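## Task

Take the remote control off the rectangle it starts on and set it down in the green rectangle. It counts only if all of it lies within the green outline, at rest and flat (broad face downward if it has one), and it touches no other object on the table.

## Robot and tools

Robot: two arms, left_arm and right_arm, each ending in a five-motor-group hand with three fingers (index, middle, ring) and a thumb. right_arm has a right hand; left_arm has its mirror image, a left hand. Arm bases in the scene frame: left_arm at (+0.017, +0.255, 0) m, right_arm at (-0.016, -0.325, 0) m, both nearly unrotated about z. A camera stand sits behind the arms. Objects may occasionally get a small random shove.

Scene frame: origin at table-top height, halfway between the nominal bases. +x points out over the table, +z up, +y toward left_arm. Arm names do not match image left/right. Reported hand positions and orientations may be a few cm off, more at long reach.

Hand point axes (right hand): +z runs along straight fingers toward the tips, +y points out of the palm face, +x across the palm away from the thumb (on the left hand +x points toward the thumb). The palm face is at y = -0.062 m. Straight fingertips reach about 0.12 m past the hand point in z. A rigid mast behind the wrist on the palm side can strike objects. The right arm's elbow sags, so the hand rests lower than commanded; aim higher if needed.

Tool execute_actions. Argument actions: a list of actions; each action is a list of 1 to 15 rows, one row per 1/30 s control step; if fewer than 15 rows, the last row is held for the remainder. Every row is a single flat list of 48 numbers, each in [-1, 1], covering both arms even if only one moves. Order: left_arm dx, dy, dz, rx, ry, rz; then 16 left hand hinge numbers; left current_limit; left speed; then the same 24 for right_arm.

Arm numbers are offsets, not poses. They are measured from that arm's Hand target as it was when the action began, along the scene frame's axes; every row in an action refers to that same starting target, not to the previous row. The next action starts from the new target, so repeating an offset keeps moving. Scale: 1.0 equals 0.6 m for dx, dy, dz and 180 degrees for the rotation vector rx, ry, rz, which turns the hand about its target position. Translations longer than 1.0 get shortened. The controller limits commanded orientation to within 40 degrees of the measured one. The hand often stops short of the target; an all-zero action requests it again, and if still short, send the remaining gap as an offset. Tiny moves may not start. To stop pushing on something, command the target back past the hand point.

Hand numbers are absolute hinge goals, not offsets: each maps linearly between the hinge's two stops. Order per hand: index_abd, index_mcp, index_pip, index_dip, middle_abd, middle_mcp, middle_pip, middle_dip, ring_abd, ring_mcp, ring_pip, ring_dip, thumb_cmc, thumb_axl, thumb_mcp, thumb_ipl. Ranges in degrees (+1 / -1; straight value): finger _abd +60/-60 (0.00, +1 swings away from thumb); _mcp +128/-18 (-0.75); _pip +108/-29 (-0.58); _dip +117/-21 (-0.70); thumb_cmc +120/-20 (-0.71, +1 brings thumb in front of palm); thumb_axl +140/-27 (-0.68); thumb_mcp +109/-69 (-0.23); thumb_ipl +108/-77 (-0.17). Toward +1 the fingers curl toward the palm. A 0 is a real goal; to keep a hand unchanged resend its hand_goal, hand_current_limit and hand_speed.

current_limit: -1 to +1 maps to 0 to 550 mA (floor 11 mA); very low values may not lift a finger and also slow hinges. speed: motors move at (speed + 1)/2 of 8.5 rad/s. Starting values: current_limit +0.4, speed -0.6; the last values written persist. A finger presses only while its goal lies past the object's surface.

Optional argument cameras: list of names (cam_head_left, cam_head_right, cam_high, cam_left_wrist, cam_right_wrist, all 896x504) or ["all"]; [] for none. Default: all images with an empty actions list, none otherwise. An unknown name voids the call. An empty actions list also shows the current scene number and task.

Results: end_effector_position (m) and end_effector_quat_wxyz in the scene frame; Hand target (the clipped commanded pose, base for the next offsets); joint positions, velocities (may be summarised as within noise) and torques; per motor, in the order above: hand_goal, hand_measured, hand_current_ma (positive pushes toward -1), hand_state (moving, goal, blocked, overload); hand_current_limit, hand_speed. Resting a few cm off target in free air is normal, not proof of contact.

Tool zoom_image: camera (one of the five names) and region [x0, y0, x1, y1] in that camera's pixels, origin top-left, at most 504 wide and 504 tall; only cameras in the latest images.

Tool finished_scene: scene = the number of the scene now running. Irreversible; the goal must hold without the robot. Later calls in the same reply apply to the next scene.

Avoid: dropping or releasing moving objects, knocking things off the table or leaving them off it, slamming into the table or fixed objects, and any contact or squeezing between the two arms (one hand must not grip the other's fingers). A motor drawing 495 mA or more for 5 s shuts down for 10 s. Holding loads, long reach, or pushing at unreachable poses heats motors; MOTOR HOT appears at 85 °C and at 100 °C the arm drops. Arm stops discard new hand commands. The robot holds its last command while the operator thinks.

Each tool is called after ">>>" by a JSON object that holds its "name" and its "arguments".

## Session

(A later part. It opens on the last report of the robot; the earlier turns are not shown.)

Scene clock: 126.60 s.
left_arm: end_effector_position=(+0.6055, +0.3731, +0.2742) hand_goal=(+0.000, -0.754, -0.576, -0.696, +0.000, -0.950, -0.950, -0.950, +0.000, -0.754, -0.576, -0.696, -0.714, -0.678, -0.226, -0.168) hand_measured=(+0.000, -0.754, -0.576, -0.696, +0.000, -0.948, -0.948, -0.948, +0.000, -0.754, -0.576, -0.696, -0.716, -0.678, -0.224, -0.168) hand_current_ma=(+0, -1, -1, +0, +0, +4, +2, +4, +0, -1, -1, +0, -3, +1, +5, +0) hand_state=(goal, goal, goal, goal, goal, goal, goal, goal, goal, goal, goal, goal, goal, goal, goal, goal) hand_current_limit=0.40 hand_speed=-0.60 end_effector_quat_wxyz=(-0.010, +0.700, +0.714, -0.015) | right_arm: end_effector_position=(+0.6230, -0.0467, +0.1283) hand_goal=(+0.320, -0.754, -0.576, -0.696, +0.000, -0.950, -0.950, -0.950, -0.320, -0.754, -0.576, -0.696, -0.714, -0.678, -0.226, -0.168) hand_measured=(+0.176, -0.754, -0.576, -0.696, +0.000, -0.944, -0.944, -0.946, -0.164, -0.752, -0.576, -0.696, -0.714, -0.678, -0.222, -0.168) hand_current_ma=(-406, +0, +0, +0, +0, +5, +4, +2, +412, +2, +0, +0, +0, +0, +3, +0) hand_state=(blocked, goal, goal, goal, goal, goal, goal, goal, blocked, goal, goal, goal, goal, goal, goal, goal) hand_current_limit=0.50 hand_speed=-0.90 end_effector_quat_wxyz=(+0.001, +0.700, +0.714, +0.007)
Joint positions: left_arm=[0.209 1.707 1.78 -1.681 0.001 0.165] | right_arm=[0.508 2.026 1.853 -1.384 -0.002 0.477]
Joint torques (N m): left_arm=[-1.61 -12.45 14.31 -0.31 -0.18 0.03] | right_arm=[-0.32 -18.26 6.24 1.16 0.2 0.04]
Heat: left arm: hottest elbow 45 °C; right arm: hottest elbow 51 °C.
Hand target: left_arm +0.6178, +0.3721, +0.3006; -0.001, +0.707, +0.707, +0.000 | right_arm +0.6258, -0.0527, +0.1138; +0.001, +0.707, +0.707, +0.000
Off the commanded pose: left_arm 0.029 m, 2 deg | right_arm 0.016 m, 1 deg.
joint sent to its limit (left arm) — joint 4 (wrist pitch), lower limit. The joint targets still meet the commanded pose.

>>> {"name": "execute_actions", "arguments": {"actions": [[[0,0,0,0,0,0, 0,-0.754,-0.576,-0.696,0,-0.95,-0.95,-0.95,0,-0.754,-0.576,-0.696,-0.714,-0.678,-0.226,-0.168,0.4,-0.6, 0,0,-0.006,0,0,0, 0.32,-0.754,-0.576,-0.696,0,-0.95,-0.95,-0.95,-0.32,-0.754,-0.576,-0.696,-0.714,-0.678,-0.226,-0.168,0.5,-0.9]],[[0,0,0,0,0,0, 0,-0.754,-0.576,-0.696,0,-0.95,-0.95,-0.95,0,-0.754,-0.576,-0.696,-0.714,-0.678,-0.226,-0.168,0.4,-0.6, 0,0,0,0,0,0, 0.15,-0.754,-0.576,-0.696,0,-0.95,-0.95,-0.95,-0.14,-0.754,-0.576,-0.696,-0.714,-0.678,-0.226,-0.168,0.4,-0.9]],[[0,0,0,0,0,0, 0,-0.754,-0.576,-0.696,0,-0.95,-0.95,-0.95,0,-0.754,-0.576,-0.696,-0.714,-0.678,-0.226,-0.168,0.4,-0.6, 0,0,0,0,0,0, 0.08,-0.754,-0.576,-0.696,0,-0.95,-0.95,-0.95,-0.08,-0.754,-0.576,-0.696,-0.714,-0.678,-0.226,-0.168,0.4,-0.9]]], "cameras": ["cam_right_wrist"]}}

Scene clock: 141.93 s.
left_arm: end_effector_position=(+0.6055, +0.3731, +0.2742) hand_goal=(+0.000, -0.754, -0.576, -0.696, +0.000, -0.950, -0.950, -0.950, +0.000, -0.754, -0.576, -0.696, -0.714, -0.678, -0.226, -0.168) hand_measured=(+0.000, -0.754, -0.576, -0.696, +0.000, -0.948, -0.948, -0.948, +0.000, -0.754, -0.576, -0.696, -0.716, -0.678, -0.224, -0.168) hand_current_ma=(+0, -1, -1, +0, +0, +4, +2, +4, +0, -1, -1, +0, -3, +1, +5, +0) hand_state=(goal, goal, goal, goal, goal, goal, goal, goal, goal, goal, goal, goal, goal, goal, goal, goal) hand_current_limit=0.40 hand_speed=-0.60 end_effector_quat_wxyz=(-0.010, +0.700, +0.714, -0.015) | right_arm: end_effector_position=(+0.6241, -0.0461, +0.1277) hand_goal=(+0.080, -0.754, -0.576, -0.696, +0.000, -0.950, -0.950, -0.950, -0.080, -0.754, -0.576, -0.696, -0.714, -0.678, -0.226, -0.168) hand_measured=(+0.082, -0.754, -0.576, -0.696, +0.000, -0.944, -0.944, -0.946, -0.084, -0.752, -0.576, -0.696, -0.714, -0.678, -0.222, -0.168) hand_current_ma=(+1, +0, +0, +0, +0, +5, +4, +2, -2, +2, +0, +0, +0, +0, +3, +0) hand_state=(goal, goal, goal, goal, goal, goal, goal, goal, goal, goal, goal, goal, goal, goal, goal, goal) hand_current_limit=0.40 hand_speed=-0.90 end_effector_quat_wxyz=(+0.002, +0.700, +0.714, +0.010)
Joint positions: left_arm=[0.209 1.707 1.78 -1.681 0.001 0.165] | right_arm=[0.508 2.026 1.85 -1.376 -0.002 0.477]
Joint torques (N m): left_arm=[-1.61 -12.45 14.3 -0.32 -0.17 0.02] | right_arm=[-0.79 -18.26 6.02 1.32 0.19 0.05]
Heat: left arm: hottest elbow 46 °C; right arm: hottest elbow 49 °C.
Hand target: left_arm +0.6178, +0.3721, +0.3006; -0.001, +0.707, +0.707, +0.000 | right_arm +0.6258, -0.0527, +0.1104; +0.001, +0.707, +0.707, +0.000
Off the commanded pose: left_arm 0.029 m, 2 deg | right_arm 0.019 m, 2 deg.
joint sent to its limit (left arm) — joint 4 (wrist pitch), lower limit. The joint targets still meet the commanded pose.
camera_calibration:
cam_right_wrist: T_world_to_cam=[[0.64978, -0.759017, -0.0409636, -0.398663], [-0.534985, -0.494944, 0.684705, 0.179504], [-0.539978, -0.422993, -0.727668, 0.530631], [0, 0, 0, 1]] pos_world=[0.641605, 0.0107054, 0.246885]
Images, in order (width x height): cam_right_wrist 896x504.

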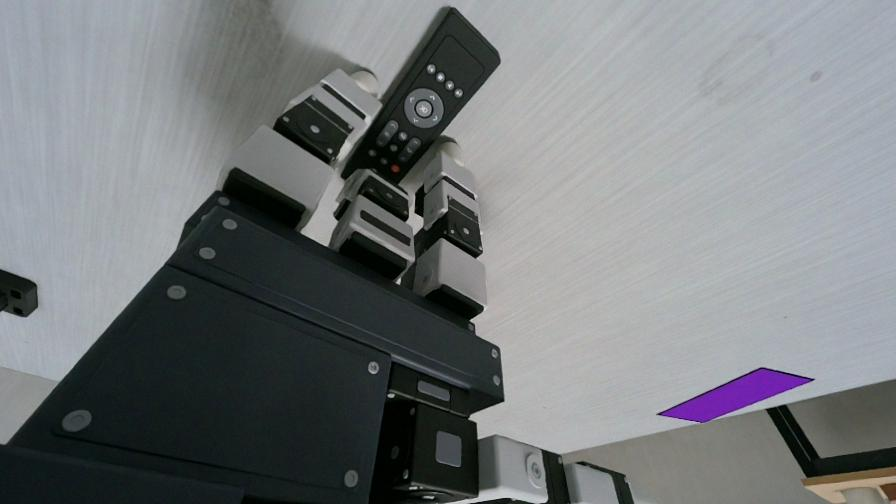

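>>> {"name": "execute_actions", "arguments": {"actions": [[[0,0,0,0,0,0, 0,-0.754,-0.576,-0.696,0,-0.95,-0.95,-0.95,0,-0.754,-0.576,-0.696,-0.714,-0.678,-0.226,-0.168,0.4,-0.6, 0,0,0.05,0,0,0, 0.08,-0.754,-0.576,-0.696,0,-0.95,-0.95,-0.95,-0.08,-0.754,-0.576,-0.696,-0.714,-0.678,-0.226,-0.168,0.4,-0.6]],[[0,0,0,0,0,0, 0,-0.754,-0.576,-0.696,0,-0.95,-0.95,-0.95,0,-0.754,-0.576,-0.696,-0.714,-0.678,-0.226,-0.168,0.4,-0.6, 0,0,0.1,0,0,0, 0.08,-0.754,-0.576,-0.696,0,-0.95,-0.95,-0.95,-0.08,-0.754,-0.576,-0.696,-0.714,-0.678,-0.226,-0.168,0.4,-0.6]],[[0,0,0,0,0,0, 0,-0.754,-0.576,-0.696,0,-0.95,-0.95,-0.95,0,-0.754,-0.576,-0.696,-0.714,-0.678,-0.226,-0.168,0.4,-0.6, 0,-0.08,0.05,0,0,0, 0.08,-0.754,-0.576,-0.696,0,-0.95,-0.95,-0.95,-0.08,-0.754,-0.576,-0.696,-0.714,-0.678,-0.226,-0.168,0.4,-0.6]],[[0,0,0,0,0,0, 0,-0.754,-0.576,-0.696,0,-0.95,-0.95,-0.95,0,-0.754,-0.576,-0.696,-0.714,-0.678,-0.226,-0.168,0.4,-0.6, 0,-0.15,0,0,0,0, 0.08,-0.754,-0.576,-0.696,0,-0.95,-0.95,-0.95,-0.08,-0.754,-0.576,-0.696,-0.714,-0.678,-0.226,-0.168,0.4,-0.6]],[[0,-0.08,-0.03,0,0,0, 0,-0.754,-0.576,-0.696,0,-0.95,-0.95,-0.95,0,-0.754,-0.576,-0.696,-0.714,-0.678,-0.226,-0.168,0.4,-0.6, 0,-0.15,0,0,0,0, 0.08,-0.754,-0.576,-0.696,0,-0.95,-0.95,-0.95,-0.08,-0.754,-0.576,-0.696,-0.714,-0.678,-0.226,-0.168,0.4,-0.6]],[[0,-0.15,-0.05,0,0,0, 0,-0.754,-0.576,-0.696,0,-0.95,-0.95,-0.95,0,-0.754,-0.576,-0.696,-0.714,-0.678,-0.226,-0.168,0.4,-0.6, 0,-0.15,0,0,0,0, 0.08,-0.754,-0.576,-0.696,0,-0.95,-0.95,-0.95,-0.08,-0.754,-0.576,-0.696,-0.714,-0.678,-0.226,-0.168,0.4,-0.6]],[[0,-0.15,-0.05,0,0,0, 0,-0.754,-0.576,-0.696,0,-0.95,-0.95,-0.95,0,-0.754,-0.576,-0.696,-0.714,-0.678,-0.226,-0.168,0.4,-0.6, 0,0,0,0,0,0, 0.08,-0.754,-0.576,-0.696,0,-0.95,-0.95,-0.95,-0.08,-0.754,-0.576,-0.696,-0.714,-0.678,-0.226,-0.168,0.4,-0.6]]], "cameras": ["cam_head_left"]}}

Scene clock: 177.67 s.
left_arm: end_effector_position=(+0.6117, +0.1366, +0.2188) hand_goal=(+0.000, -0.754, -0.576, -0.696, +0.000, -0.950, -0.950, -0.950, +0.000, -0.754, -0.576, -0.696, -0.714, -0.678, -0.226, -0.168) hand_measured=(+0.000, -0.754, -0.576, -0.696, +0.000, -0.948, -0.948, -0.948, +0.000, -0.754, -0.576, -0.696, -0.716, -0.678, -0.224, -0.168) hand_current_ma=(+0, +0, -1, +0, +0, +4, +2, +4, +0, +0, -1, +0, -2, +1, +5, +0) hand_state=(goal, goal, goal, goal, goal, goal, goal, goal, goal, goal, goal, goal, goal, goal, goal, goal) hand_current_limit=0.40 hand_speed=-0.60 end_effector_quat_wxyz=(-0.007, +0.717, +0.697, -0.007) | right_arm: end_effector_position=(+0.6239, -0.3781, +0.2181) hand_goal=(+0.080, -0.754, -0.576, -0.696, +0.000, -0.950, -0.950, -0.950, -0.080, -0.754, -0.576, -0.696, -0.714, -0.678, -0.226, -0.168) hand_measured=(+0.082, -0.754, -0.576, -0.696, +0.000, -0.946, -0.946, -0.948, -0.080, -0.752, -0.576, -0.696, -0.714, -0.678, -0.222, -0.168) hand_current_ma=(+1, +0, +0, +0, +0, +4, +4, +2, +0, +1, +0, +0, +0, +0, +3, +0) hand_state=(goal, goal, goal, goal, goal, goal, goal, goal, goal, goal, goal, goal, goal, goal, goal, goal) hand_current_limit=0.40 hand_speed=-0.60 end_effector_quat_wxyz=(-0.009, +0.715, +0.699, -0.011)
Joint positions: left_arm=[-0.241 1.736 1.671 -1.525 0.004 -0.238] | right_arm=[-0.038 1.82 1.786 -1.565 0.005 -0.027]
Joint torques (N m): left_arm=[-0.32 -12.86 9.48 0.5 -0.24 -0.3] | right_arm=[1.03 -18.84 6.83 1.09 -0.04 -0.23]
Heat: left arm: hottest elbow 47 °C; right arm: hottest elbow 48 °C.
Hand target: left_arm +0.6177, +0.1442, +0.2225; -0.001, +0.707, +0.707, -0.001 | right_arm +0.6258, -0.3707, +0.2303; +0.001, +0.707, +0.707, +0.000
Off the commanded pose: left_arm 0.010 m, 2 deg | right_arm 0.014 m, 2 deg.
Images, in order (width x height): cam_head_left 896x504.

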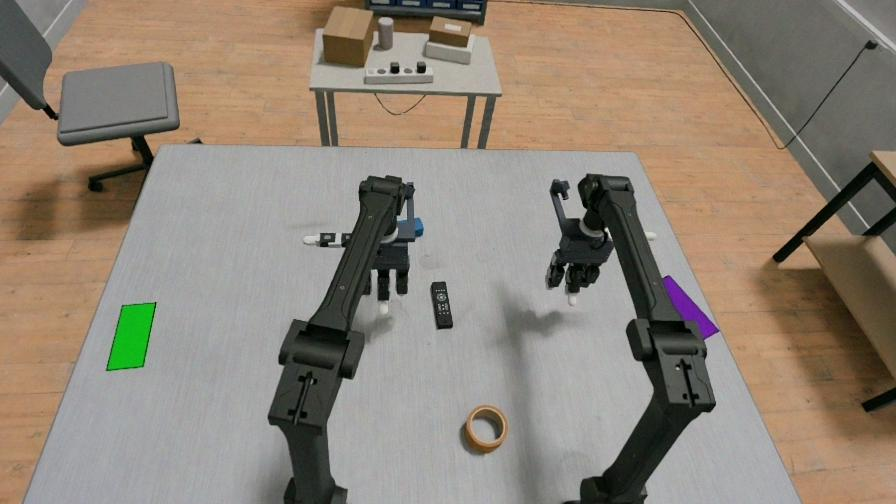

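>>> {"name": "execute_actions", "arguments": {"actions": [[[0,-0.15,-0.02,0,0,0, 0,-0.754,-0.576,-0.696,0,-0.95,-0.95,-0.95,0,-0.754,-0.576,-0.696,-0.714,-0.678,-0.226,-0.168,0.4,-0.6, 0,0,0,0,0,0, 0.08,-0.754,-0.576,-0.696,0,-0.95,-0.95,-0.95,-0.08,-0.754,-0.576,-0.696,-0.714,-0.678,-0.226,-0.168,0.4,-0.6]],[[0,-0.127,-0.02,0,0,0, 0,-0.754,-0.576,-0.696,0,-0.95,-0.95,-0.95,0,-0.754,-0.576,-0.696,-0.714,-0.678,-0.226,-0.168,0.4,-0.6, 0,0,0,0,0,0, 0.08,-0.754,-0.576,-0.696,0,-0.95,-0.95,-0.95,-0.08,-0.754,-0.576,-0.696,-0.714,-0.678,-0.226,-0.168,0.4,-0.6]]], "cameras": ["cam_left_wrist"]}}

>>> {"name": "zoom_image", "arguments": {"camera": "cam_left_wrist", "region": [350, 0, 650, 220]}}

Scene clock: 185.07 s.
left_arm: end_effector_position=(+0.6021, -0.0213, +0.1736) hand_goal=(+0.000, -0.754, -0.576, -0.696, +0.000, -0.950, -0.950, -0.950, +0.000, -0.754, -0.576, -0.696, -0.714, -0.678, -0.226, -0.168) hand_measured=(+0.000, -0.754, -0.576, -0.696, +0.000, -0.946, -0.948, -0.948, +0.000, -0.754, -0.576, -0.696, -0.716, -0.678, -0.224, -0.168) hand_current_ma=(+0, +0, -1, +0, +0, +5, +2, +4, +0, +1, -1, +0, -2, +1, +5, +0) hand_state=(goal, goal, goal, goal, goal, goal, goal, goal, goal, goal, goal, goal, goal, goal, goal, goal) hand_current_limit=0.40 hand_speed=-0.60 end_effector_quat_wxyz=(-0.022, +0.715, +0.698, -0.008) | right_arm: end_effector_position=(+0.6239, -0.3781, +0.2181) hand_goal=(+0.080, -0.754, -0.576, -0.696, +0.000, -0.950, -0.950, -0.950, -0.080, -0.754, -0.576, -0.696, -0.714, -0.678, -0.226, -0.168) hand_measured=(+0.082, -0.754, -0.576, -0.696, +0.000, -0.946, -0.946, -0.948, -0.080, -0.752, -0.576, -0.696, -0.714, -0.678, -0.222, -0.168) hand_current_ma=(+1, +0, +0, +0, +0, +4, +4, +2, +0, +1, +0, +0, +0, +0, +3, +0) hand_state=(goal, goal, goal, goal, goal, goal, goal, goal, goal, goal, goal, goal, goal, goal, goal, goal) hand_current_limit=0.40 hand_speed=-0.60 end_effector_quat_wxyz=(-0.009, +0.715, +0.699, -0.011)
Joint positions: left_arm=[-0.511 1.914 1.808 -1.513 0.004 -0.511] | right_arm=[-0.038 1.82 1.786 -1.565 0.005 -0.027]
Joint torques (N m): left_arm=[-0.32 -15.09 14.09 -0.39 -0.24 -0.28] | right_arm=[1.03 -18.55 6.86 1.18 -0.03 -0.2]
Heat: left arm: hottest elbow 48 °C; right arm: hottest elbow 48 °C.
Hand target: left_arm +0.6177, -0.0222, +0.1983; -0.001, +0.707, +0.707, -0.001 | right_arm +0.6258, -0.3707, +0.2303; +0.001, +0.707, +0.707, +0.000
Off the commanded pose: left_arm 0.029 m, 3 deg | right_arm 0.014 m, 2 deg.
camera_calibration:
cam_left_wrist: T_world_to_cam=[[-0.654238, -0.754526, 0.0516069, 0.330053], [-0.491215, 0.475826, 0.729587, 0.139292], [-0.575048, 0.451973, -0.681938, 0.600199], [0, 0, 0, 1]] pos_world=[0.629499, -0.088519, 0.29064]
Images, in order (width x height): cam_left_wrist 896x504.

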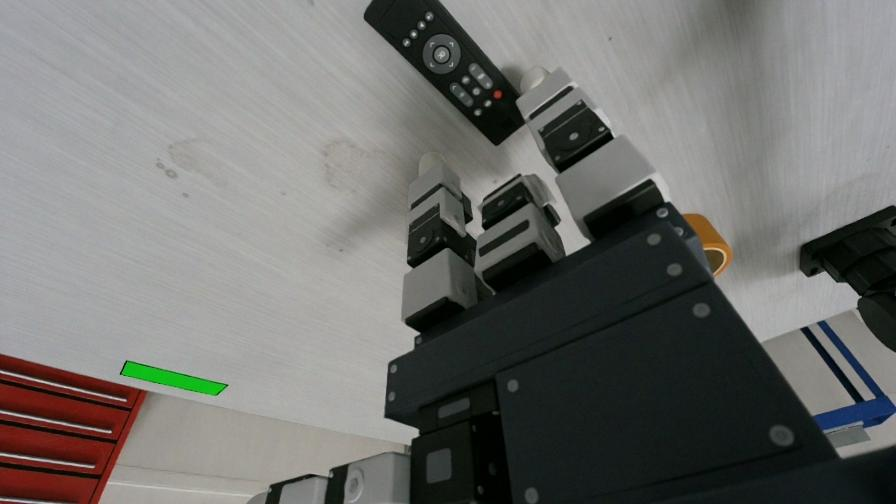

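Scaled by 1.680 from the camera's 896x504 image, which has a finer 1280x720 frame.

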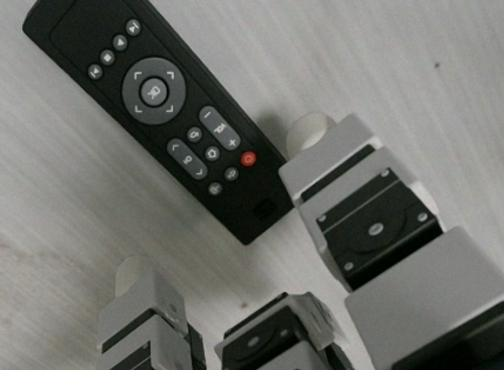

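>>> {"name": "execute_actions", "arguments": {"actions": [[[0.01,0.004,-0.07,0,0,0.024, 0,-0.754,-0.576,-0.696,0,-0.95,-0.95,-0.95,0,-0.754,-0.576,-0.696,-0.714,-0.678,-0.226,-0.168,0.4,-0.6, 0,0,0,0,0,0, 0.08,-0.754,-0.576,-0.696,0,-0.95,-0.95,-0.95,-0.08,-0.754,-0.576,-0.696,-0.714,-0.678,-0.226,-0.168,0.4,-0.6]]], "cameras": ["cam_left_wrist"]}}

>>> {"name": "zoom_image", "arguments": {"camera": "cam_left_wrist", "region": [350, 0, 650, 220]}}

Scene clock: 201.00 s.
left_arm: end_effector_position=(+0.6156, -0.0240, +0.1486) hand_goal=(+0.000, -0.754, -0.576, -0.696, +0.000, -0.950, -0.950, -0.950, +0.000, -0.754, -0.576, -0.696, -0.714, -0.678, -0.226, -0.168) hand_measured=(+0.000, -0.754, -0.576, -0.696, +0.000, -0.946, -0.948, -0.948, +0.000, -0.754, -0.576, -0.696, -0.716, -0.678, -0.224, -0.168) hand_current_ma=(+0, +0, -1, +0, +0, +5, +2, +4, +0, +1, -1, +0, -2, +1, +5, +0) hand_state=(goal, goal, goal, goal, goal, goal, goal, goal, goal, goal, goal, goal, goal, goal, goal, goal) hand_current_limit=0.40 hand_speed=-0.60 end_effector_quat_wxyz=(-0.013, +0.689, +0.725, -0.005) | right_arm: end_effector_position=(+0.6239, -0.3781, +0.2181) hand_goal=(+0.080, -0.754, -0.576, -0.696, +0.000, -0.950, -0.950, -0.950, -0.080, -0.754, -0.576, -0.696, -0.714, -0.678, -0.226, -0.168) hand_measured=(+0.082, -0.754, -0.576, -0.696, +0.000, -0.946, -0.946, -0.948, -0.080, -0.752, -0.576, -0.696, -0.714, -0.678, -0.222, -0.168) hand_current_ma=(+1, +0, +0, +0, +0, +4, +4, +2, +0, +1, +0, +0, +0, +0, +3, +0) hand_state=(goal, goal, goal, goal, goal, goal, goal, goal, goal, goal, goal, goal, goal, goal, goal, goal) hand_current_limit=0.40 hand_speed=-0.60 end_effector_quat_wxyz=(-0.009, +0.715, +0.699, -0.011)
Joint positions: left_arm=[-0.511 1.959 1.808 -1.447 0.004 -0.586] | right_arm=[-0.038 1.82 1.786 -1.565 0.005 -0.027]
Joint torques (N m): left_arm=[-0.44 -15.97 9.8 0.44 -0.24 -0.28] | right_arm=[0.67 -18.9 6.86 1.03 -0.06 -0.19]
Heat: left arm: hottest elbow 47 °C; right arm: hottest elbow 48 °C.
Hand target: left_arm +0.6237, -0.0198, +0.1564; -0.001, +0.680, +0.733, -0.001 | right_arm +0.6258, -0.3707, +0.2303; +0.001, +0.707, +0.707, +0.000
Off the commanded pose: left_arm 0.012 m, 2 deg | right_arm 0.014 m, 2 deg.
camera_calibration:
cam_left_wrist: T_world_to_cam=[[-0.597001, -0.800913, 0.046127, 0.302528], [-0.538901, 0.442962, 0.716498, 0.196006], [-0.594286, 0.402892, -0.696062, 0.604863], [0, 0, 0, 1]] pos_world=[0.645699, -0.0882191, 0.266629]
Images, in order (width x height): cam_left_wrist 896x504.

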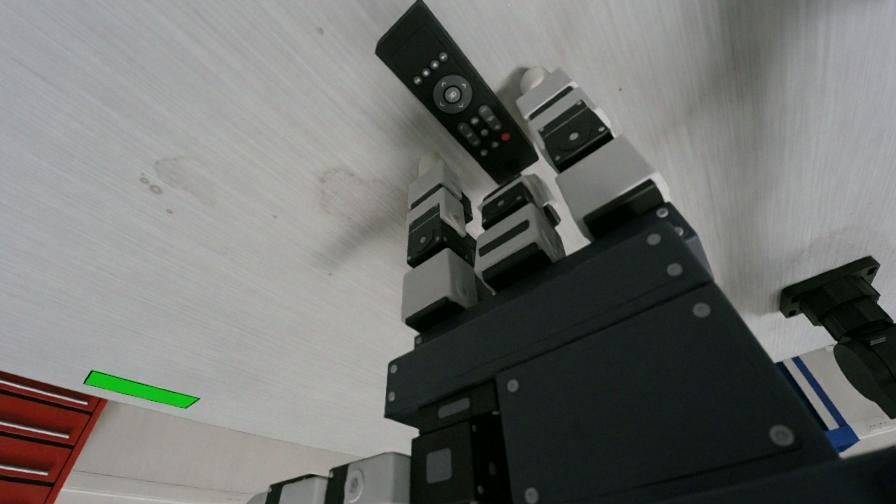

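Scaled by 1.680 from the camera's 896x504 image, which has a finer 1280x720 frame.

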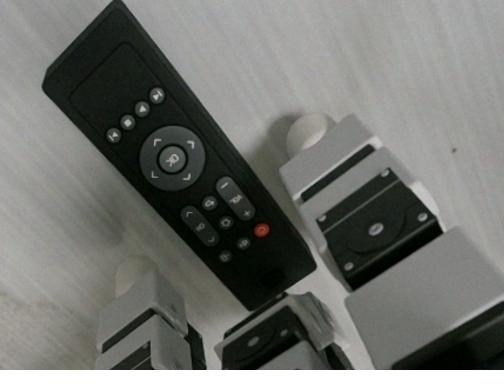

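>>> {"name": "execute_actions", "arguments": {"actions": [[[0.003,0.018,-0.03,0,0,0, 0,-0.754,-0.576,-0.696,0,-0.95,-0.95,-0.95,0,-0.754,-0.576,-0.696,-0.714,-0.678,-0.226,-0.168,0.4,-0.6, 0,0,0,0,0,0, 0.08,-0.754,-0.576,-0.696,0,-0.95,-0.95,-0.95,-0.08,-0.754,-0.576,-0.696,-0.714,-0.678,-0.226,-0.168,0.4,-0.6]],[[0,0,-0.025,0,0,0, 0,-0.754,-0.576,-0.696,0,-0.95,-0.95,-0.95,0,-0.754,-0.576,-0.696,-0.714,-0.678,-0.226,-0.168,0.4,-0.6, 0,0,0,0,0,0, 0.08,-0.754,-0.576,-0.696,0,-0.95,-0.95,-0.95,-0.08,-0.754,-0.576,-0.696,-0.714,-0.678,-0.226,-0.168,0.4,-0.6]]], "cameras": ["cam_left_wrist"]}}

>>> {"name": "zoom_image", "arguments": {"camera": "cam_left_wrist", "region": [350, 0, 650, 220]}}

Scene clock: 221.17 s.
left_arm: end_effector_position=(+0.6223, -0.0173, +0.1308) hand_goal=(+0.000, -0.754, -0.576, -0.696, +0.000, -0.950, -0.950, -0.950, +0.000, -0.754, -0.576, -0.696, -0.714, -0.678, -0.226, -0.168) hand_measured=(-0.002, -0.754, -0.576, -0.696, +0.000, -0.946, -0.948, -0.948, -0.006, -0.758, -0.578, -0.696, -0.716, -0.678, -0.222, -0.168) hand_current_ma=(-1, +0, -1, +0, +0, +5, +2, +4, -9, -5, -3, +0, -2, +1, +6, +0) hand_state=(goal, goal, goal, goal, goal, goal, goal, goal, goal, goal, goal, goal, goal, goal, goal, goal) hand_current_limit=0.40 hand_speed=-0.60 end_effector_quat_wxyz=(+0.001, +0.684, +0.730, -0.002) | right_arm: end_effector_position=(+0.6239, -0.3781, +0.2181) hand_goal=(+0.080, -0.754, -0.576, -0.696, +0.000, -0.950, -0.950, -0.950, -0.080, -0.754, -0.576, -0.696, -0.714, -0.678, -0.226, -0.168) hand_measured=(+0.082, -0.754, -0.576, -0.696, +0.000, -0.946, -0.946, -0.948, -0.080, -0.752, -0.576, -0.696, -0.714, -0.678, -0.222, -0.168) hand_current_ma=(+1, +0, +0, +0, +0, +4, +4, +2, +0, +1, +0, +0, +0, +0, +3, +0) hand_state=(goal, goal, goal, goal, goal, goal, goal, goal, goal, goal, goal, goal, goal, goal, goal, goal) hand_current_limit=0.40 hand_speed=-0.60 end_effector_quat_wxyz=(-0.009, +0.715, +0.699, -0.011)
Joint positions: left_arm=[-0.497 1.959 1.756 -1.368 0.004 -0.587] | right_arm=[-0.038 1.82 1.786 -1.565 0.005 -0.027]
Joint torques (N m): left_arm=[-0.21 -15.44 7.41 0.68 -0.24 -0.11] | right_arm=[0.97 -18.67 6.78 1.07 -0.02 -0.22]
Heat: left arm: hottest elbow 46 °C; right arm: hottest elbow 48 °C.
Hand target: left_arm +0.6256, -0.0089, +0.1234; -0.001, +0.680, +0.734, -0.001 | right_arm +0.6258, -0.3707, +0.2303; +0.001, +0.707, +0.707, +0.000
Off the commanded pose: left_arm 0.012 m, 1 deg | right_arm 0.014 m, 2 deg.
camera_calibration:
cam_left_wrist: T_world_to_cam=[[-0.586424, -0.808873, 0.0427814, 0.306419], [-0.562448, 0.444639, 0.6971, 0.226634], [-0.582888, 0.384734, -0.715696, 0.588945], [0, 0, 0, 1]] pos_world=[0.65045, -0.079503, 0.250411]
Images, in order (width x height): cam_left_wrist 896x504.

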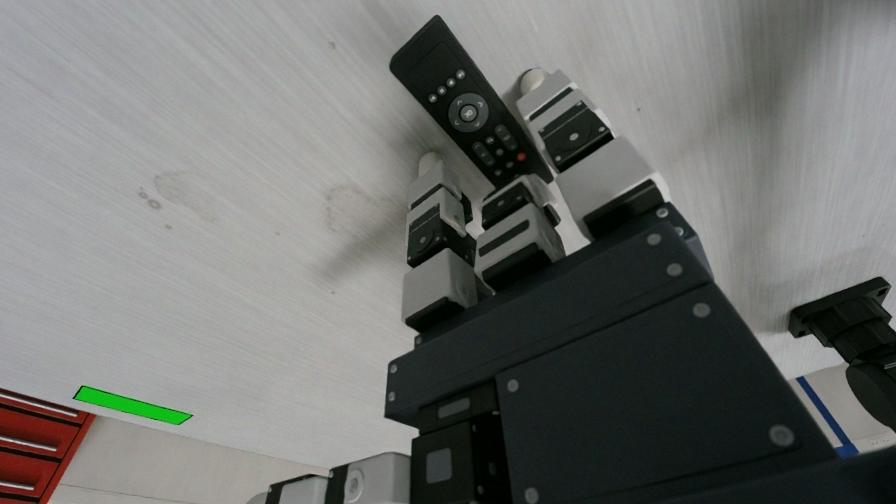

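Scaled by 1.680 from the camera's 896x504 image, which has a finer 1280x720 frame.

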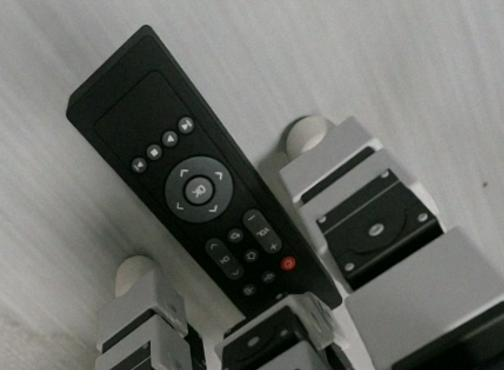

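>>> {"name": "execute_actions", "arguments": {"actions": [[[0,0,0.008,0,0,0, 0.05,-0.754,-0.576,-0.696,0,-0.95,-0.95,-0.95,-0.05,-0.754,-0.576,-0.696,-0.714,-0.678,-0.226,-0.168,0.4,-0.9, 0,0,0,0,0,0, 0.08,-0.754,-0.576,-0.696,0,-0.95,-0.95,-0.95,-0.08,-0.754,-0.576,-0.696,-0.714,-0.678,-0.226,-0.168,0.4,-0.6]],[[0,0,0,0,0,0, 0.11,-0.754,-0.576,-0.696,0,-0.95,-0.95,-0.95,-0.11,-0.754,-0.576,-0.696,-0.714,-0.678,-0.226,-0.168,0.4,-0.9, 0,0,0,0,0,0, 0.08,-0.754,-0.576,-0.696,0,-0.95,-0.95,-0.95,-0.08,-0.754,-0.576,-0.696,-0.714,-0.678,-0.226,-0.168,0.4,-0.6]],[[0,0,0,0,0,0, 0.2,-0.754,-0.576,-0.696,0,-0.95,-0.95,-0.95,-0.2,-0.754,-0.576,-0.696,-0.714,-0.678,-0.226,-0.168,0.4,-0.9, 0,0,0,0,0,0, 0.08,-0.754,-0.576,-0.696,0,-0.95,-0.95,-0.95,-0.08,-0.754,-0.576,-0.696,-0.714,-0.678,-0.226,-0.168,0.4,-0.6]]], "cameras": ["cam_left_wrist"]}}

>>> {"name": "zoom_image", "arguments": {"camera": "cam_left_wrist", "region": [350, 0, 650, 220]}}

Scene clock: 231.57 s.
left_arm: end_effector_position=(+0.6220, -0.0174, +0.1304) hand_goal=(+0.200, -0.754, -0.576, -0.696, +0.000, -0.950, -0.950, -0.950, -0.200, -0.754, -0.576, -0.696, -0.714, -0.678, -0.226, -0.168) hand_measured=(+0.168, -0.754, -0.576, -0.696, +0.000, -0.946, -0.948, -0.948, -0.158, -0.754, -0.578, -0.696, -0.716, -0.678, -0.222, -0.168) hand_current_ma=(-72, +1, -1, +0, +0, +5, +2, +4, +102, +0, -1, +0, -2, +1, +6, +0) hand_state=(blocked, goal, goal, goal, goal, goal, goal, goal, blocked, goal, goal, goal, goal, goal, goal, goal) hand_current_limit=0.40 hand_speed=-0.90 end_effector_quat_wxyz=(+0.000, +0.684, +0.730, -0.003) | right_arm: end_effector_position=(+0.6239, -0.3781, +0.2181) hand_goal=(+0.080, -0.754, -0.576, -0.696, +0.000, -0.950, -0.950, -0.950, -0.080, -0.754, -0.576, -0.696, -0.714, -0.678, -0.226, -0.168) hand_measured=(+0.082, -0.754, -0.576, -0.696, +0.000, -0.946, -0.946, -0.948, -0.080, -0.752, -0.576, -0.696, -0.714, -0.678, -0.222, -0.168) hand_current_ma=(+1, +0, +0, +0, +0, +4, +4, +2, +0, +1, +0, +0, +0, +0, +3, +0) hand_state=(goal, goal, goal, goal, goal, goal, goal, goal, goal, goal, goal, goal, goal, goal, goal, goal) hand_current_limit=0.40 hand_speed=-0.60 end_effector_quat_wxyz=(-0.009, +0.715, +0.699, -0.011)
Joint positions: left_arm=[-0.497 1.959 1.756 -1.368 0.005 -0.587] | right_arm=[-0.038 1.82 1.786 -1.565 0.005 -0.027]
Joint torques (N m): left_arm=[-0.21 -15.68 8.23 0.25 -0.29 -0.11] | right_arm=[0.91 -18.32 6.95 1.1 -0.07 -0.22]
Heat: left arm: hottest elbow 45 °C; right arm: hottest elbow 48 °C.
Hand target: left_arm +0.6256, -0.0088, +0.1282; -0.001, +0.680, +0.734, -0.001 | right_arm +0.6258, -0.3707, +0.2303; +0.001, +0.707, +0.707, +0.000
Off the commanded pose: left_arm 0.009 m, 1 deg | right_arm 0.014 m, 2 deg.
camera_calibration:
cam_left_wrist: T_world_to_cam=[[-0.586384, -0.808843, 0.0438987, 0.306098], [-0.561672, 0.445047, 0.697465, 0.226192], [-0.583677, 0.384326, -0.715273, 0.588879], [0, 0, 0, 1]] pos_world=[0.650252, -0.0794021, 0.25001]
Images, in order (width x height): cam_left_wrist 896x504.

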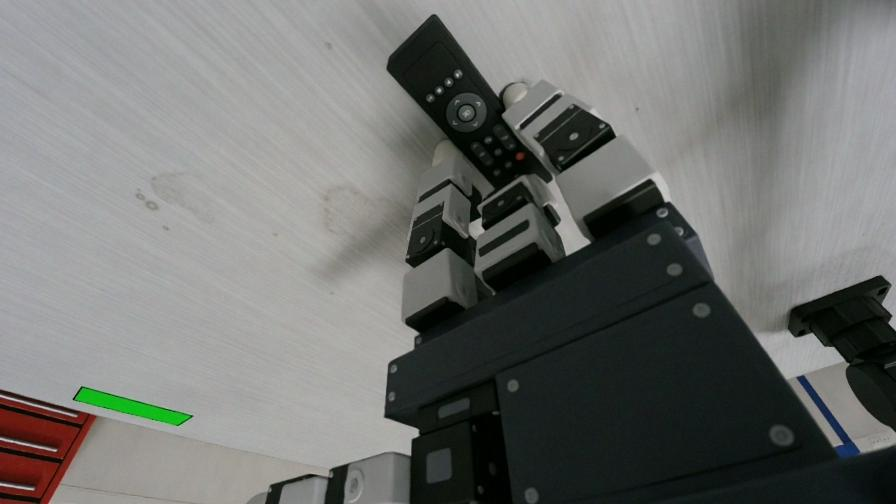

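Scaled by 1.680 from the camera's 896x504 image, which has a finer 1280x720 frame.

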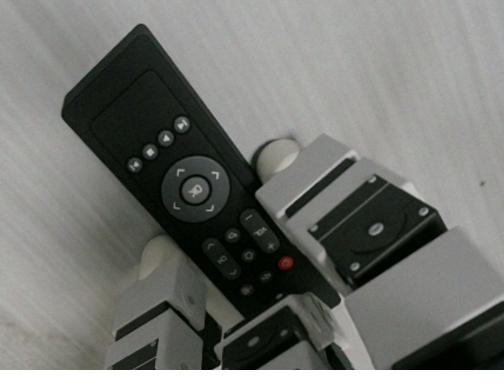

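>>> {"name": "execute_actions", "arguments": {"actions": [[[0,0,0,0,0,0, 0.32,-0.754,-0.576,-0.696,0,-0.95,-0.95,-0.95,-0.32,-0.754,-0.576,-0.696,-0.714,-0.678,-0.226,-0.168,0.5,-0.9, 0,0,0,0,0,0, 0.08,-0.754,-0.576,-0.696,0,-0.95,-0.95,-0.95,-0.08,-0.754,-0.576,-0.696,-0.714,-0.678,-0.226,-0.168,0.4,-0.6]],[[0,0,0,0,0,0, 0.32,-0.754,-0.576,-0.696,0,-0.95,-0.95,-0.95,-0.32,-0.754,-0.576,-0.696,-0.714,-0.678,-0.226,-0.168,0.5,-0.9, 0,0,0,0,0,0, 0.08,-0.754,-0.576,-0.696,0,-0.95,-0.95,-0.95,-0.08,-0.754,-0.576,-0.696,-0.714,-0.678,-0.226,-0.168,0.4,-0.6]],[[0,0,0.03,0,0,0, 0.32,-0.754,-0.576,-0.696,0,-0.95,-0.95,-0.95,-0.32,-0.754,-0.576,-0.696,-0.714,-0.678,-0.226,-0.168,0.5,-0.6, 0,0,0,0,0,0, 0.08,-0.754,-0.576,-0.696,0,-0.95,-0.95,-0.95,-0.08,-0.754,-0.576,-0.696,-0.714,-0.678,-0.226,-0.168,0.4,-0.6]],[[0,0,0.04,0,0,0, 0.32,-0.754,-0.576,-0.696,0,-0.95,-0.95,-0.95,-0.32,-0.754,-0.576,-0.696,-0.714,-0.678,-0.226,-0.168,0.5,-0.6, 0,0,0,0,0,0, 0.08,-0.754,-0.576,-0.696,0,-0.95,-0.95,-0.95,-0.08,-0.754,-0.576,-0.696,-0.714,-0.678,-0.226,-0.168,0.4,-0.6]],[[0,0,0.04,0,0,0, 0.32,-0.754,-0.576,-0.696,0,-0.95,-0.95,-0.95,-0.32,-0.754,-0.576,-0.696,-0.714,-0.678,-0.226,-0.168,0.5,-0.6, 0,0,0,0,0,0, 0.08,-0.754,-0.576,-0.696,0,-0.95,-0.95,-0.95,-0.08,-0.754,-0.576,-0.696,-0.714,-0.678,-0.226,-0.168,0.4,-0.6]]], "cameras": ["cam_left_wrist"]}}

>>> {"name": "zoom_image", "arguments": {"camera": "cam_left_wrist", "region": [350, 0, 650, 220]}}

Scene clock: 245.37 s.
left_arm: end_effector_position=(+0.6083, -0.0092, +0.1559) hand_goal=(+0.320, -0.754, -0.576, -0.696, +0.000, -0.950, -0.950, -0.950, -0.320, -0.754, -0.576, -0.696, -0.714, -0.678, -0.226, -0.168) hand_measured=(+0.174, -0.754, -0.576, -0.696, +0.000, -0.946, -0.948, -0.948, -0.164, -0.742, -0.568, -0.694, -0.716, -0.678, -0.222, -0.168) hand_current_ma=(-413, +0, -1, +0, +0, +5, +2, +4, +412, +28, +12, +4, -2, +1, +6, +0) hand_state=(blocked, goal, goal, goal, goal, goal, goal, goal, blocked, goal, goal, goal, goal, goal, goal, goal) hand_current_limit=0.50 hand_speed=-0.60 end_effector_quat_wxyz=(-0.034, +0.683, +0.729, -0.010) | right_arm: end_effector_position=(+0.6239, -0.3781, +0.2181) hand_goal=(+0.080, -0.754, -0.576, -0.696, +0.000, -0.950, -0.950, -0.950, -0.080, -0.754, -0.576, -0.696, -0.714, -0.678, -0.226, -0.168) hand_measured=(+0.082, -0.754, -0.576, -0.696, +0.000, -0.946, -0.946, -0.948, -0.080, -0.752, -0.576, -0.696, -0.714, -0.678, -0.222, -0.168) hand_current_ma=(+1, +0, +0, +0, +0, +4, +4, +2, +0, +1, +0, +0, +0, +0, +3, +0) hand_state=(goal, goal, goal, goal, goal, goal, goal, goal, goal, goal, goal, goal, goal, goal, goal, goal) hand_current_limit=0.40 hand_speed=-0.60 end_effector_quat_wxyz=(-0.009, +0.715, +0.699, -0.011)
Joint positions: left_arm=[-0.497 1.95 1.819 -1.51 0.004 -0.587] | right_arm=[-0.038 1.82 1.786 -1.565 0.005 -0.027]
Joint torques (N m): left_arm=[-0.15 -17.38 14.11 -0.49 -0.25 -0.12] | right_arm=[0.79 -18.96 6.95 1.14 -0.04 -0.22]
Heat: left arm: hottest elbow 45 °C; right arm: hottest elbow 48 °C.
Hand target: left_arm +0.6256, -0.0089, +0.1942; -0.001, +0.680, +0.734, -0.001 | right_arm +0.6258, -0.3707, +0.2303; +0.001, +0.707, +0.707, +0.000
Off the commanded pose: left_arm 0.042 m, 4 deg | right_arm 0.014 m, 2 deg.
camera_calibration:
cam_left_wrist: T_world_to_cam=[[-0.583603, -0.810514, 0.0497571, 0.300953], [-0.51795, 0.418736, 0.745914, 0.162726], [-0.625409, 0.409546, -0.664181, 0.613707], [0, 0, 0, 1]] pos_world=[0.643739, -0.0755545, 0.271258]
Images, in order (width x height): cam_left_wrist 896x504.

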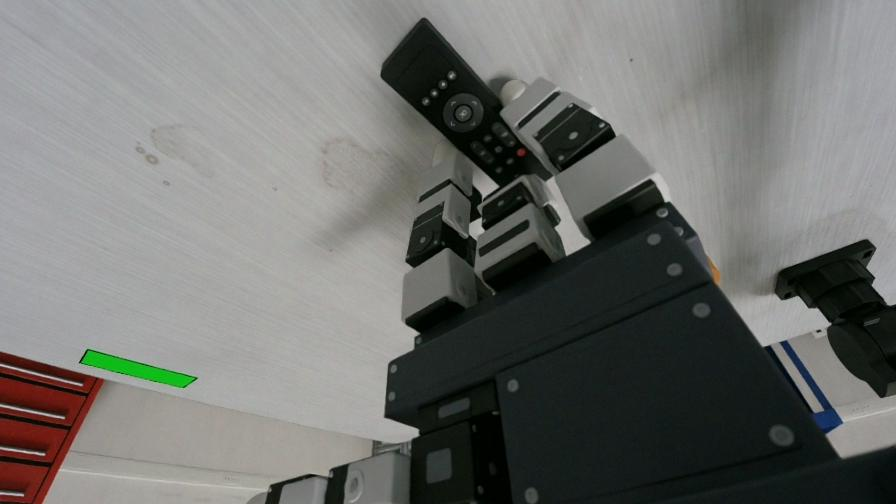

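Scaled by 1.680 from the camera's 896x504 image, which has a finer 1280x720 frame.

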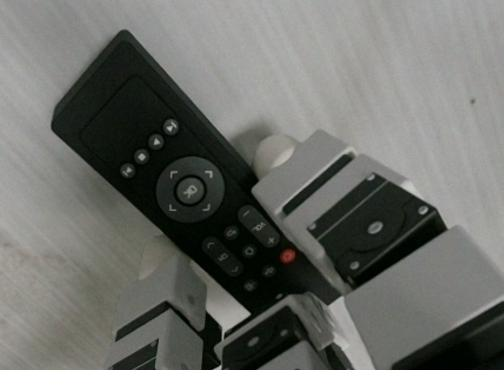

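>>> {"name": "execute_actions", "arguments": {"actions": [[[0.03,0.1,0.0,0,0,0, 0.32,-0.754,-0.576,-0.696,0,-0.95,-0.95,-0.95,-0.32,-0.754,-0.576,-0.696,-0.714,-0.678,-0.226,-0.168,0.5,-0.6, 0,0,0,0,0,0, 0.08,-0.754,-0.576,-0.696,0,-0.95,-0.95,-0.95,-0.08,-0.754,-0.576,-0.696,-0.714,-0.678,-0.226,-0.168,0.4,-0.6]],[[0.03,0.15,0.0,0,0,0, 0.32,-0.754,-0.576,-0.696,0,-0.95,-0.95,-0.95,-0.32,-0.754,-0.576,-0.696,-0.714,-0.678,-0.226,-0.168,0.5,-0.6, 0,0,0,0,0,0, 0.08,-0.754,-0.576,-0.696,0,-0.95,-0.95,-0.95,-0.08,-0.754,-0.576,-0.696,-0.714,-0.678,-0.226,-0.168,0.4,-0.6]],[[0.03,0.15,0.0,0,0,0, 0.32,-0.754,-0.576,-0.696,0,-0.95,-0.95,-0.95,-0.32,-0.754,-0.576,-0.696,-0.714,-0.678,-0.226,-0.168,0.5,-0.6, 0,0,0,0,0,0, 0.08,-0.754,-0.576,-0.696,0,-0.95,-0.95,-0.95,-0.08,-0.754,-0.576,-0.696,-0.714,-0.678,-0.226,-0.168,0.4,-0.6]],[[0.02,0.15,0.0,0,0,0, 0.32,-0.754,-0.576,-0.696,0,-0.95,-0.95,-0.95,-0.32,-0.754,-0.576,-0.696,-0.714,-0.678,-0.226,-0.168,0.5,-0.6, 0,0,0,0,0,0, 0.08,-0.754,-0.576,-0.696,0,-0.95,-0.95,-0.95,-0.08,-0.754,-0.576,-0.696,-0.714,-0.678,-0.226,-0.168,0.4,-0.6]],[[-0.02,0.15,0.0,0,0,0, 0.32,-0.754,-0.576,-0.696,0,-0.95,-0.95,-0.95,-0.32,-0.754,-0.576,-0.696,-0.714,-0.678,-0.226,-0.168,0.5,-0.6, 0,0,0,0,0,0, 0.08,-0.754,-0.576,-0.696,0,-0.95,-0.95,-0.95,-0.08,-0.754,-0.576,-0.696,-0.714,-0.678,-0.226,-0.168,0.4,-0.6]],[[-0.05,0.15,0.0,0,0,0, 0.32,-0.754,-0.576,-0.696,0,-0.95,-0.95,-0.95,-0.32,-0.754,-0.576,-0.696,-0.714,-0.678,-0.226,-0.168,0.5,-0.6, 0,0,0,0,0,0, 0.08,-0.754,-0.576,-0.696,0,-0.95,-0.95,-0.95,-0.08,-0.754,-0.576,-0.696,-0.714,-0.678,-0.226,-0.168,0.4,-0.6]],[[-0.06,0.15,0.0,0,0,0, 0.32,-0.754,-0.576,-0.696,0,-0.95,-0.95,-0.95,-0.32,-0.754,-0.576,-0.696,-0.714,-0.678,-0.226,-0.168,0.5,-0.6, 0,0,0,0,0,0, 0.08,-0.754,-0.576,-0.696,0,-0.95,-0.95,-0.95,-0.08,-0.754,-0.576,-0.696,-0.714,-0.678,-0.226,-0.168,0.4,-0.6]],[[-0.05,0.15,0.0,0,0,0.005, 0.32,-0.754,-0.576,-0.696,0,-0.95,-0.95,-0.95,-0.32,-0.754,-0.576,-0.696,-0.714,-0.678,-0.226,-0.168,0.5,-0.6, 0,0,0,0,0,0, 0.08,-0.754,-0.576,-0.696,0,-0.95,-0.95,-0.95,-0.08,-0.754,-0.576,-0.696,-0.714,-0.678,-0.226,-0.168,0.4,-0.6]],[[-0.02,0.11,0.0,0,0,0, 0.32,-0.754,-0.576,-0.696,0,-0.95,-0.95,-0.95,-0.32,-0.754,-0.576,-0.696,-0.714,-0.678,-0.226,-0.168,0.5,-0.6, 0,0,0,0,0,0, 0.08,-0.754,-0.576,-0.696,0,-0.95,-0.95,-0.95,-0.08,-0.754,-0.576,-0.696,-0.714,-0.678,-0.226,-0.168,0.4,-0.6]]], "cameras": ["cam_left_wrist","cam_head_left"]}}

>>> {"name": "zoom_image", "arguments": {"camera": "cam_left_wrist", "region": [250, 0, 650, 250]}}

Scene clock: 277.43 s.
left_arm: end_effector_position=(+0.5595, +0.7403, +0.1671) hand_goal=(+0.320, -0.754, -0.576, -0.696, +0.000, -0.950, -0.950, -0.950, -0.320, -0.754, -0.576, -0.696, -0.714, -0.678, -0.226, -0.168) hand_measured=(+0.174, -0.754, -0.576, -0.696, +0.000, -0.946, -0.948, -0.948, -0.164, -0.748, -0.572, -0.694, -0.714, -0.678, -0.222, -0.168) hand_current_ma=(-412, -1, -1, +0, +0, +5, +2, +4, +412, +13, +8, +4, -1, +1, +6, +0) hand_state=(blocked, goal, goal, goal, goal, goal, goal, goal, blocked, goal, goal, goal, goal, goal, goal, goal) hand_current_limit=0.50 hand_speed=-0.60 end_effector_quat_wxyz=(-0.004, +0.667, +0.745, -0.024) | right_arm: end_effector_position=(+0.6239, -0.3781, +0.2181) hand_goal=(+0.080, -0.754, -0.576, -0.696, +0.000, -0.950, -0.950, -0.950, -0.080, -0.754, -0.576, -0.696, -0.714, -0.678, -0.226, -0.168) hand_measured=(+0.082, -0.754, -0.576, -0.696, +0.000, -0.946, -0.946, -0.948, -0.080, -0.752, -0.576, -0.696, -0.714, -0.678, -0.222, -0.168) hand_current_ma=(+1, +0, +0, +0, +0, +4, +4, +2, +0, +1, +0, +0, +0, +0, +3, +0) hand_state=(goal, goal, goal, goal, goal, goal, goal, goal, goal, goal, goal, goal, goal, goal, goal, goal) hand_current_limit=0.40 hand_speed=-0.60 end_effector_quat_wxyz=(-0.009, +0.715, +0.699, -0.011)
Joint positions: left_arm=[0.801 2.114 2.112 -1.616 -0.004 0.667] | right_arm=[-0.038 1.82 1.786 -1.565 0.005 -0.027]
Joint torques (N m): left_arm=[-1.61 -17.79 14.48 -0.36 0 0.05] | right_arm=[1.26 -18.78 6.93 1.02 -0.03 -0.2]
Heat: left arm: hottest elbow 46 °C; right arm: hottest elbow 48 °C.
Hand target: left_arm +0.5717, +0.7470, +0.1943; -0.001, +0.674, +0.739, -0.001 | right_arm +0.6258, -0.3707, +0.2303; +0.001, +0.707, +0.707, +0.000
Off the commanded pose: left_arm 0.031 m, 3 deg | right_arm 0.014 m, 2 deg.
camera_calibration:
cam_left_wrist: T_world_to_cam=[[-0.546949, -0.83282, 0.0851897, 0.869504], [-0.556814, 0.437885, 0.705843, -0.170543], [-0.625144, 0.338626, -0.703227, 0.342548], [0, 0, 0, 1]] pos_world=[0.594756, 0.682823, 0.287193]
Images, in order (width x height): cam_head_left 896x504, cam_left_wrist 896x504.

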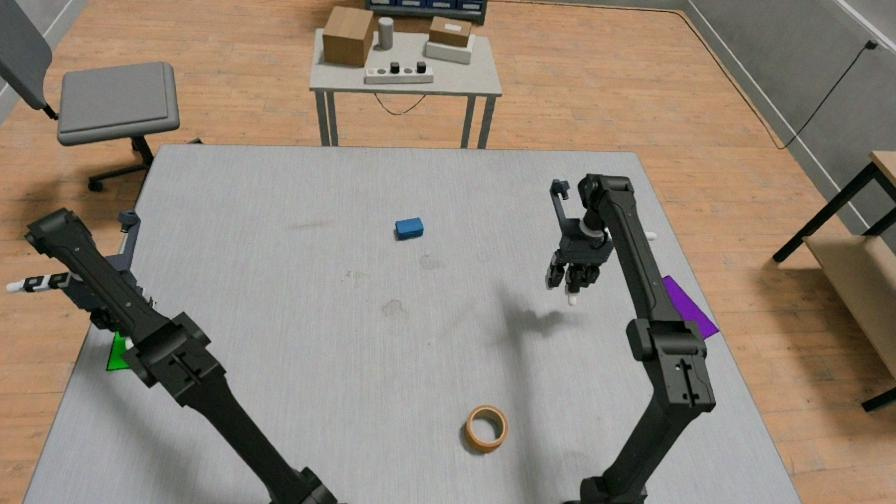

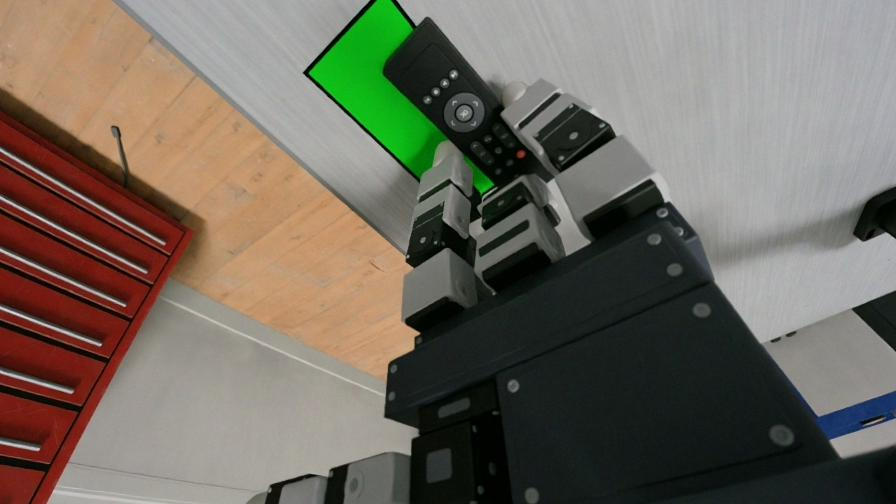

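Scaled by 1.260 from the camera's 896x504 image, which has a finer 1280x720 frame.

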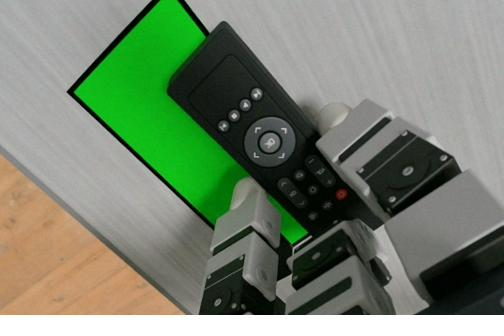

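>>> {"name": "execute_actions", "arguments": {"actions": [[[-0.005,0.06,-0.02,0,0,0, 0.32,-0.754,-0.576,-0.696,0,-0.95,-0.95,-0.95,-0.32,-0.754,-0.576,-0.696,-0.714,-0.678,-0.226,-0.168,0.5,-0.6, 0,0,0,0,0,0, 0.08,-0.754,-0.576,-0.696,0,-0.95,-0.95,-0.95,-0.08,-0.754,-0.576,-0.696,-0.714,-0.678,-0.226,-0.168,0.4,-0.6]],[[0,0,-0.05,0,0,0, 0.32,-0.754,-0.576,-0.696,0,-0.95,-0.95,-0.95,-0.32,-0.754,-0.576,-0.696,-0.714,-0.678,-0.226,-0.168,0.5,-0.6, 0,0,0,0,0,0, 0.08,-0.754,-0.576,-0.696,0,-0.95,-0.95,-0.95,-0.08,-0.754,-0.576,-0.696,-0.714,-0.678,-0.226,-0.168,0.4,-0.6]]], "cameras": ["cam_left_wrist"]}}

>>> {"name": "zoom_image", "arguments": {"camera": "cam_left_wrist", "region": [300, 0, 600, 220]}}

Scene clock: 295.80 s.
left_arm: end_effector_position=(+0.5703, +0.7777, +0.1516) hand_goal=(+0.320, -0.754, -0.576, -0.696, +0.000, -0.950, -0.950, -0.950, -0.320, -0.754, -0.576, -0.696, -0.714, -0.678, -0.226, -0.168) hand_measured=(+0.174, -0.754, -0.576, -0.696, +0.000, -0.946, -0.948, -0.948, -0.164, -0.748, -0.572, -0.694, -0.714, -0.678, -0.222, -0.168) hand_current_ma=(-413, -1, -1, +0, +0, +5, +2, +4, +412, +13, +8, +4, -1, +1, +6, +0) hand_state=(blocked, goal, goal, goal, goal, goal, goal, goal, blocked, goal, goal, goal, goal, goal, goal, goal) hand_current_limit=0.50 hand_speed=-0.60 end_effector_quat_wxyz=(-0.002, +0.671, +0.741, -0.006) | right_arm: end_effector_position=(+0.6239, -0.3781, +0.2181) hand_goal=(+0.080, -0.754, -0.576, -0.696, +0.000, -0.950, -0.950, -0.950, -0.080, -0.754, -0.576, -0.696, -0.714, -0.678, -0.226, -0.168) hand_measured=(+0.082, -0.754, -0.576, -0.696, +0.000, -0.946, -0.946, -0.948, -0.080, -0.752, -0.576, -0.696, -0.714, -0.678, -0.222, -0.168) hand_current_ma=(+1, +0, +0, +0, +0, +4, +4, +2, +0, +1, +0, +0, +0, +0, +3, +0) hand_state=(goal, goal, goal, goal, goal, goal, goal, goal, goal, goal, goal, goal, goal, goal, goal, goal) hand_current_limit=0.40 hand_speed=-0.60 end_effector_quat_wxyz=(-0.009, +0.715, +0.699, -0.011)
Joint positions: left_arm=[0.831 2.207 2.221 -1.598 -0.003 0.708] | right_arm=[-0.038 1.82 1.786 -1.565 0.005 -0.027]
Joint torques (N m): left_arm=[-0.73 -18.84 8.95 0.57 0 0.03] | right_arm=[0.73 -18.2 6.82 1.1 -0.04 -0.22]
Heat: left arm: hottest elbow 47 °C; right arm: hottest elbow 48 °C.
Hand target: left_arm +0.5687, +0.7830, +0.1523; -0.001, +0.674, +0.739, +0.000 | right_arm +0.6258, -0.3707, +0.2303; +0.001, +0.707, +0.707, +0.000
Off the commanded pose: left_arm 0.006 m, 1 deg | right_arm 0.014 m, 2 deg.
camera_calibration:
cam_left_wrist: T_world_to_cam=[[-0.558888, -0.827696, 0.0506353, 0.915885], [-0.570142, 0.427883, 0.701323, -0.153867], [-0.602148, 0.363091, -0.711043, 0.294745], [0, 0, 0, 1]] pos_world=[0.601631, 0.716892, 0.27111]
Images, in order (width x height): cam_left_wrist 896x504.

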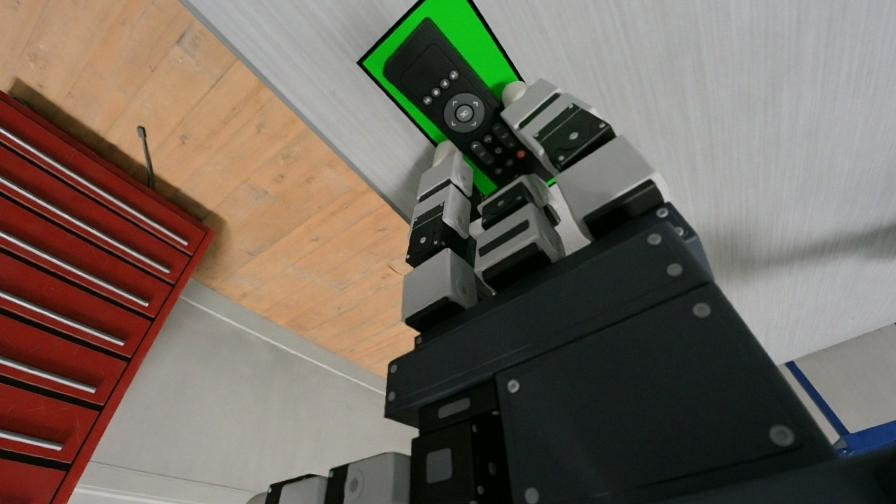

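Scaled by 1.680 from the camera's 896x504 image, which has a finer 1280x720 frame.

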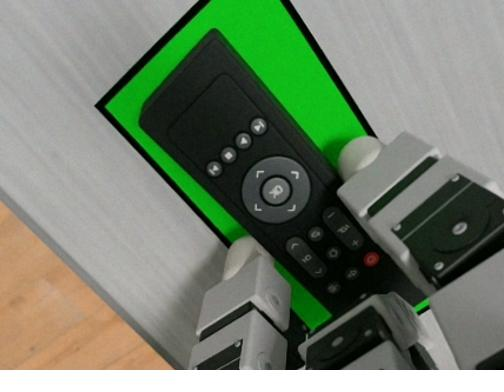

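>>> {"name": "execute_actions", "arguments": {"actions": [[[-0.018,0.002,-0.022,0,0,-0.006, 0.32,-0.754,-0.576,-0.696,0,-0.95,-0.95,-0.95,-0.32,-0.754,-0.576,-0.696,-0.714,-0.678,-0.226,-0.168,0.5,-0.6, 0,0,0,0,0,0, 0.08,-0.754,-0.576,-0.696,0,-0.95,-0.95,-0.95,-0.08,-0.754,-0.576,-0.696,-0.714,-0.678,-0.226,-0.168,0.4,-0.6]]], "cameras": ["cam_left_wrist"]}}

>>> {"name": "zoom_image", "arguments": {"camera": "cam_left_wrist", "region": [300, 0, 600, 220]}}

Scene clock: 306.50 s.
left_arm: end_effector_position=(+0.5652, +0.7767, +0.1312) hand_goal=(+0.320, -0.754, -0.576, -0.696, +0.000, -0.950, -0.950, -0.950, -0.320, -0.754, -0.576, -0.696, -0.714, -0.678, -0.226, -0.168) hand_measured=(+0.182, -0.752, -0.574, -0.694, +0.000, -0.946, -0.948, -0.948, -0.164, -0.748, -0.572, -0.694, -0.714, -0.678, -0.222, -0.168) hand_current_ma=(-413, +2, +1, +1, +0, +6, +2, +4, +412, +12, +7, +3, -1, +1, +9, +0) hand_state=(blocked, goal, goal, goal, goal, goal, goal, goal, blocked, goal, goal, goal, goal, goal, goal, goal) hand_current_limit=0.50 hand_speed=-0.60 end_effector_quat_wxyz=(-0.001, +0.681, +0.732, -0.009) | right_arm: end_effector_position=(+0.6239, -0.3781, +0.2181) hand_goal=(+0.080, -0.754, -0.576, -0.696, +0.000, -0.950, -0.950, -0.950, -0.080, -0.754, -0.576, -0.696, -0.714, -0.678, -0.226, -0.168) hand_measured=(+0.082, -0.754, -0.576, -0.696, +0.000, -0.946, -0.946, -0.948, -0.080, -0.752, -0.576, -0.696, -0.714, -0.678, -0.222, -0.168) hand_current_ma=(+1, +0, +0, +0, +0, +4, +4, +2, +0, +1, +0, +0, +0, +0, +3, +0) hand_state=(goal, goal, goal, goal, goal, goal, goal, goal, goal, goal, goal, goal, goal, goal, goal, goal) hand_current_limit=0.40 hand_speed=-0.60 end_effector_quat_wxyz=(-0.009, +0.715, +0.699, -0.011)
Joint positions: left_arm=[0.839 2.202 2.161 -1.549 -0.003 0.742] | right_arm=[-0.038 1.82 1.786 -1.565 0.005 -0.027]
Joint torques (N m): left_arm=[0.09 -19.78 8.09 0.55 -0.05 0.02] | right_arm=[0.97 -18.67 6.89 1.02 -0.07 -0.21]
Heat: left arm: hottest elbow 47 °C; right arm: hottest elbow 48 °C.
Hand target: left_arm +0.5577, +0.7842, +0.1389; -0.001, +0.681, +0.732, -0.001 | right_arm +0.6258, -0.3707, +0.2303; +0.001, +0.707, +0.707, +0.000
Off the commanded pose: left_arm 0.013 m, 1 deg | right_arm 0.014 m, 2 deg.
camera_calibration:
cam_left_wrist: T_world_to_cam=[[-0.579564, -0.812907, 0.0573381, 0.912542], [-0.556492, 0.446188, 0.70088, -0.163995], [-0.595334, 0.374296, -0.710971, 0.264973], [0, 0, 0, 1]] pos_world=[0.595362, 0.715807, 0.251005]
Images, in order (width x height): cam_left_wrist 896x504.

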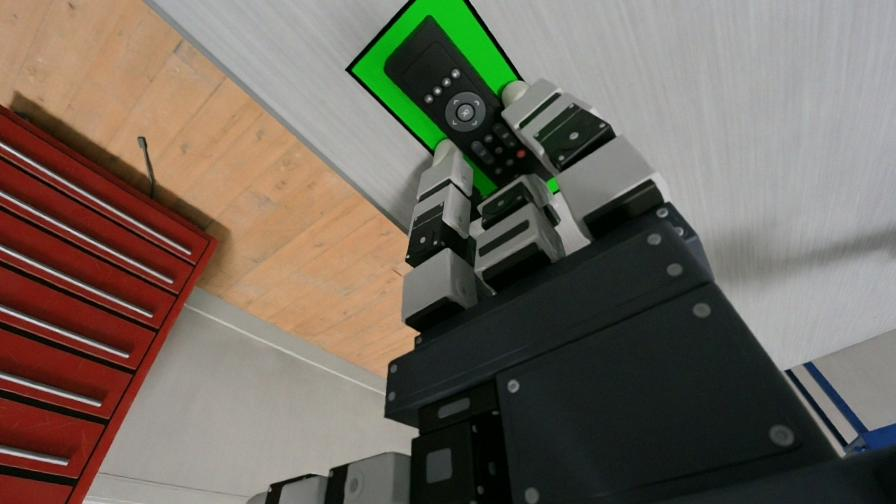

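Scaled by 1.680 from the camera's 896x504 image, which has a finer 1280x720 frame.

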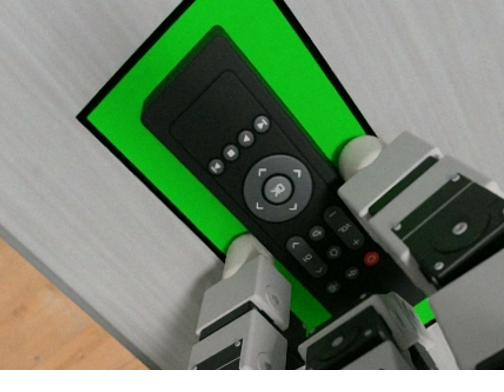

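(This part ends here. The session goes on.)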